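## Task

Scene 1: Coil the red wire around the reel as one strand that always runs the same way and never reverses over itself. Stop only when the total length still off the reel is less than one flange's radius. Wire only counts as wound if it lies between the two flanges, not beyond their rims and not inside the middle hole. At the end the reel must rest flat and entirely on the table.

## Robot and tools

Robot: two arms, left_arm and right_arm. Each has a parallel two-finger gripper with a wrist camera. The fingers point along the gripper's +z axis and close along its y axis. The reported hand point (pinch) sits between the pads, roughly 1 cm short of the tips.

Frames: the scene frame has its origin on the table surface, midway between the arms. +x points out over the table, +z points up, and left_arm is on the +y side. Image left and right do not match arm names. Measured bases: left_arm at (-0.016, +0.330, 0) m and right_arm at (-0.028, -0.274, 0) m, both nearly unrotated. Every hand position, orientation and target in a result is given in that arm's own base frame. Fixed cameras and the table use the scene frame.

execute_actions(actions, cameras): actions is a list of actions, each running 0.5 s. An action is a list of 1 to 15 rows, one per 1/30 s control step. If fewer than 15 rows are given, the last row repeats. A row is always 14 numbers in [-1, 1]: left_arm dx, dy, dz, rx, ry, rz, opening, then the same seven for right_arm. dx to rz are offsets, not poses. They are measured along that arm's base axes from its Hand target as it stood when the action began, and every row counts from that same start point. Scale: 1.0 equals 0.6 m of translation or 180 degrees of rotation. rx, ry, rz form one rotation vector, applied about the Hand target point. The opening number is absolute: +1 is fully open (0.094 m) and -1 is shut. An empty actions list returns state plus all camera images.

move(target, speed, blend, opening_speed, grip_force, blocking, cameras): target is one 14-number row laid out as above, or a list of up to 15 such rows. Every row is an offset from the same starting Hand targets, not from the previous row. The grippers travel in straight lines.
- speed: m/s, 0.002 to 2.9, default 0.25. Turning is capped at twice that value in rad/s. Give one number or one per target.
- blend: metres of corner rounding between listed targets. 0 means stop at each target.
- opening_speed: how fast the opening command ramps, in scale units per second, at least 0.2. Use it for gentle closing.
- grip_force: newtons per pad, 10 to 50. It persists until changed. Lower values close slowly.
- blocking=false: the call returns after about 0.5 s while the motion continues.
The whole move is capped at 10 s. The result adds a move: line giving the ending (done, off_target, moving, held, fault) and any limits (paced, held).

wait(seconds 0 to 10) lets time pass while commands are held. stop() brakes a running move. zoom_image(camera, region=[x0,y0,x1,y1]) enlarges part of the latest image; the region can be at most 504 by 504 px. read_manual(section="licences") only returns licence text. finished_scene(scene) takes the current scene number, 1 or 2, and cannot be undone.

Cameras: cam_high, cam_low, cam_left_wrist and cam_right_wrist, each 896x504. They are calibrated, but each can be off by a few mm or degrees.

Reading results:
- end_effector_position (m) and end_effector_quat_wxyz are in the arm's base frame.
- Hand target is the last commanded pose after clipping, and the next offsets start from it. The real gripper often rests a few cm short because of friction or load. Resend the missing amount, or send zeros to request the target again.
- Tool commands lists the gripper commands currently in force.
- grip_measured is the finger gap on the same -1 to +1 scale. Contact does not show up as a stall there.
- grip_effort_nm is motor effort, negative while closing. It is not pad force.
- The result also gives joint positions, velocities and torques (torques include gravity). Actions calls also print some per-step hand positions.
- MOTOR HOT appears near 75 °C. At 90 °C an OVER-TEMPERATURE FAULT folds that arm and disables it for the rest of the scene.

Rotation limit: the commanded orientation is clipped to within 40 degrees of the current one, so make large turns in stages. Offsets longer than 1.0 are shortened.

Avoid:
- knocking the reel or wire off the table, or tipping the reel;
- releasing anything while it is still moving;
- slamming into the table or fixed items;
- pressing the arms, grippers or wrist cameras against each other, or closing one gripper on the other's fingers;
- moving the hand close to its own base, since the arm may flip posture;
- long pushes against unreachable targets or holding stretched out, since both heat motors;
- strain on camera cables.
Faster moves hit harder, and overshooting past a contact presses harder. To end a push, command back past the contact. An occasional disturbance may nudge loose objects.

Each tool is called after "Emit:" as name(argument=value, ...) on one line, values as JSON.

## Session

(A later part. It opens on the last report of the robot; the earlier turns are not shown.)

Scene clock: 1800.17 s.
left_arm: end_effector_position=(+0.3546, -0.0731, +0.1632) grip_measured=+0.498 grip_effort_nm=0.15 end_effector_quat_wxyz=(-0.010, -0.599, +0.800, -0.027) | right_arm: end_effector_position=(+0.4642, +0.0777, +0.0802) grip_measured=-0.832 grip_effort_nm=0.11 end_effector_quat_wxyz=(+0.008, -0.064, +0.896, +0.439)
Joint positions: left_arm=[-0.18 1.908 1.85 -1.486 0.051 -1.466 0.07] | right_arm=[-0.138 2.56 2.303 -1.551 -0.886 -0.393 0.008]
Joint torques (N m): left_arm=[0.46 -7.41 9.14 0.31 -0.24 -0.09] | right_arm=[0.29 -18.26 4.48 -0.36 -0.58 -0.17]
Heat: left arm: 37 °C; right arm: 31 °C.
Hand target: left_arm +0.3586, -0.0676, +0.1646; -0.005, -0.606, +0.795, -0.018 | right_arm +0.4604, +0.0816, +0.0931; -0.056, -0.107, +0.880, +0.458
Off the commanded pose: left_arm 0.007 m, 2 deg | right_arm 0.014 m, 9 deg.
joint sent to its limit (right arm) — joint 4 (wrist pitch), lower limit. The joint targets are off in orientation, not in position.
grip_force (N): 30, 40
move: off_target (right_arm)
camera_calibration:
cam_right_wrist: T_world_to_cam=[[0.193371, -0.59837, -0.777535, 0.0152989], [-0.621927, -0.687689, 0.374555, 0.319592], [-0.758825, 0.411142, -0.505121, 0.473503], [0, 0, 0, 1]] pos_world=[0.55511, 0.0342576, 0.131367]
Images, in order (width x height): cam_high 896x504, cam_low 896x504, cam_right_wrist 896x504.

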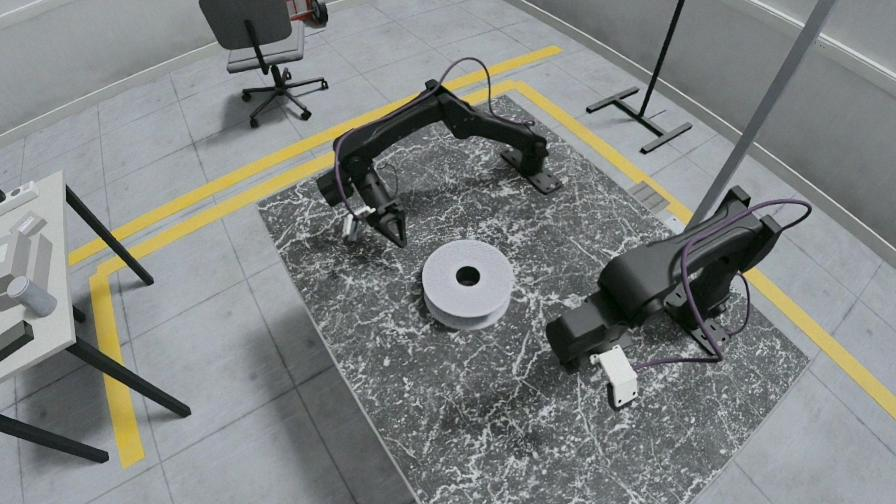

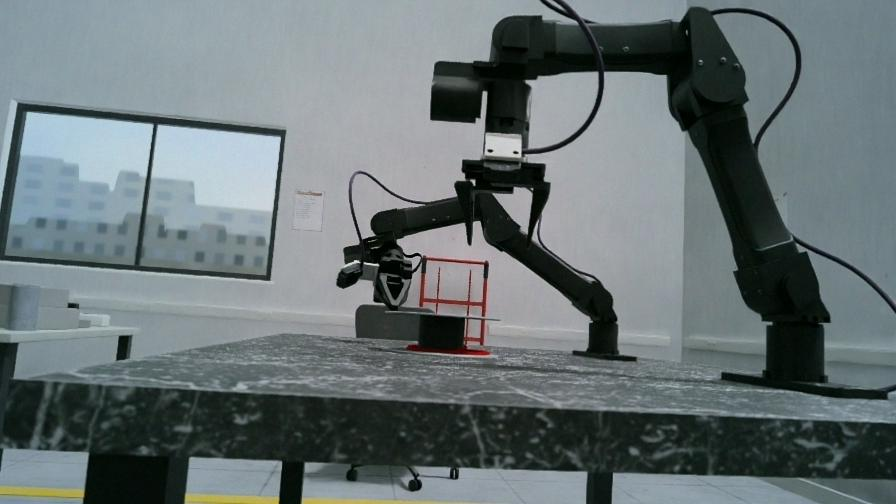

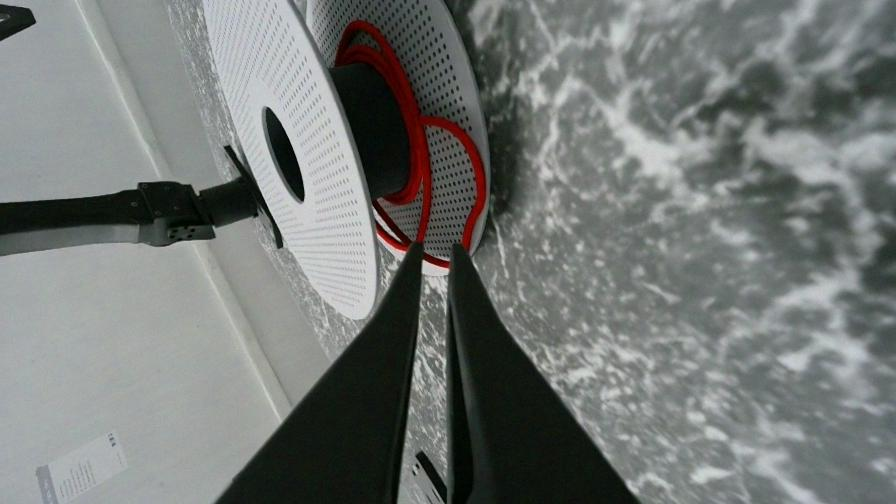

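Emit:
move(target=[[0,0,0,0,0,0,0.5,-0.1,-0.02,0.09,-0.1447,0.0853,-0.226,-0.9],[0,0,0,0,0,0,0.5,-0.1923,0.0223,0.0615,-0.2895,0.1707,-0.452,-0.9]], speed=[0.2,0.2], blend=[0.03,0], cameras=["cam_right_wrist","cam_left_wrist"])

Scene clock: 1830.97 s.
left_arm: end_effector_position=(+0.3546, -0.0731, +0.1632) grip_measured=+0.498 grip_effort_nm=0.14 end_effector_quat_wxyz=(-0.010, -0.599, +0.800, -0.027) | right_arm: end_effector_position=(+0.3459, +0.0973, +0.1255) grip_measured=-0.898 grip_effort_nm=-0.14 end_effector_quat_wxyz=(-0.005, +0.605, +0.796, +0.008)
Joint positions: left_arm=[-0.18 1.908 1.85 -1.486 0.051 -1.466 0.07] | right_arm=[0.263 1.902 1.692 -1.355 -0.017 1.563 0.005]
Joint torques (N m): left_arm=[0.5 -7.42 9.11 0.32 -0.22 -0.1] | right_arm=[0.25 -10.09 7.3 0 0.15 0.14]
Heat: left arm: 37 °C; right arm: 37 °C.
Hand target: left_arm +0.3586, -0.0676, +0.1646; -0.005, -0.606, +0.795, -0.018 | right_arm +0.3450, +0.0949, +0.1299; +0.000, +0.609, +0.793, +0.000
Off the commanded pose: left_arm 0.007 m, 2 deg | right_arm 0.005 m, 1 deg.
grip_force (N): 30, 40
move: done
camera_calibration:
cam_left_wrist: T_world_to_cam=[[0.975633, -0.217242, 0.0307519, -0.370743], [-0.157266, -0.594672, 0.788437, -0.108262], [-0.152995, -0.774061, -0.614347, 0.207527], [0, 0, 0, 1]] pos_world=[0.376434, 0.0157174, 0.224253]
cam_right_wrist: T_world_to_cam=[[-0.941554, -0.336805, -0.0062656, 0.355358], [-0.224568, 0.613709, 0.756921, -0.0695537], [-0.251089, 0.714089, -0.653476, 0.21216], [0, 0, 0, 1]] pos_world=[0.37224, 0.0108706, 0.193515]
Images, in order (width x height): cam_left_wrist 896x504, cam_right_wrist 896x504.

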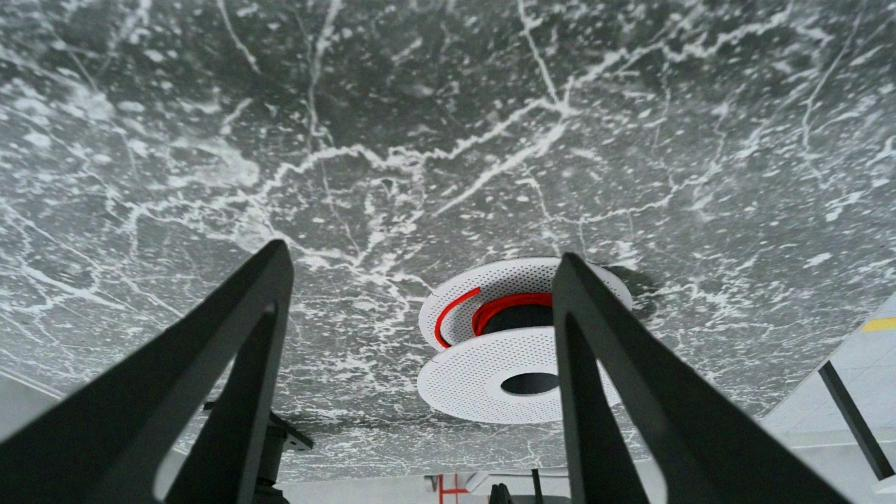

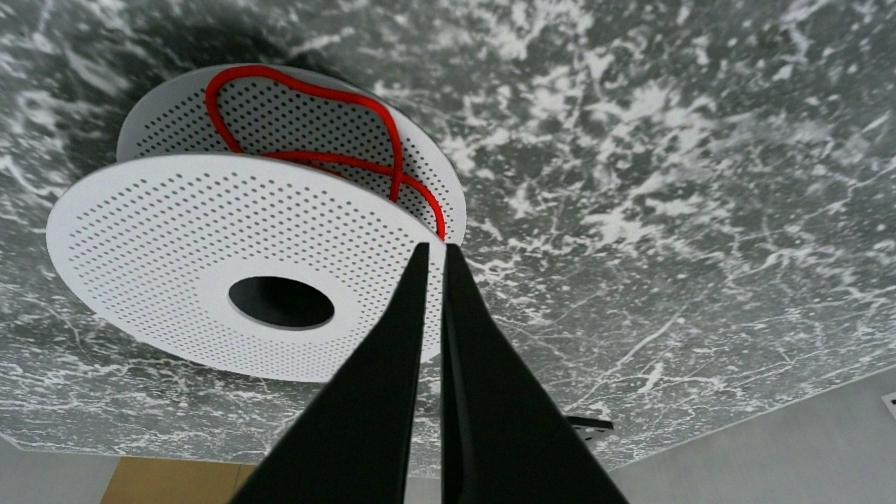

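Emit:
zoom_image(camera="cam_right_wrist", region=[100, 40, 500, 280])

Emit:
zoom_image(camera="cam_left_wrist", region=[400, 240, 660, 440])

Scaled by 1.260 from the camera's 896x504 image, which has a finer 1280x720 frame.

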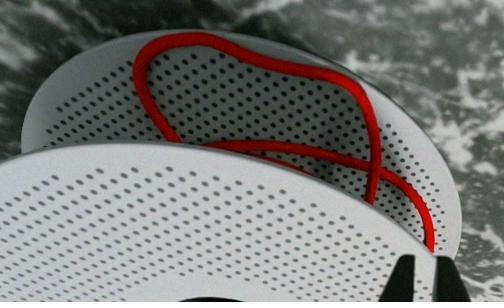

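Scaled by 1.938 from the camera's 896x504 image, which has a finer 1280x720 frame.

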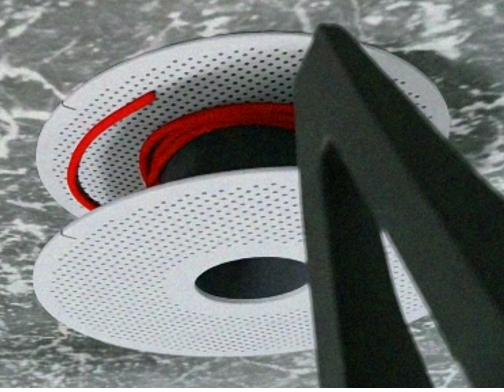

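Emit:
finished_scene(scene=1)

The scene is finished: the task was done.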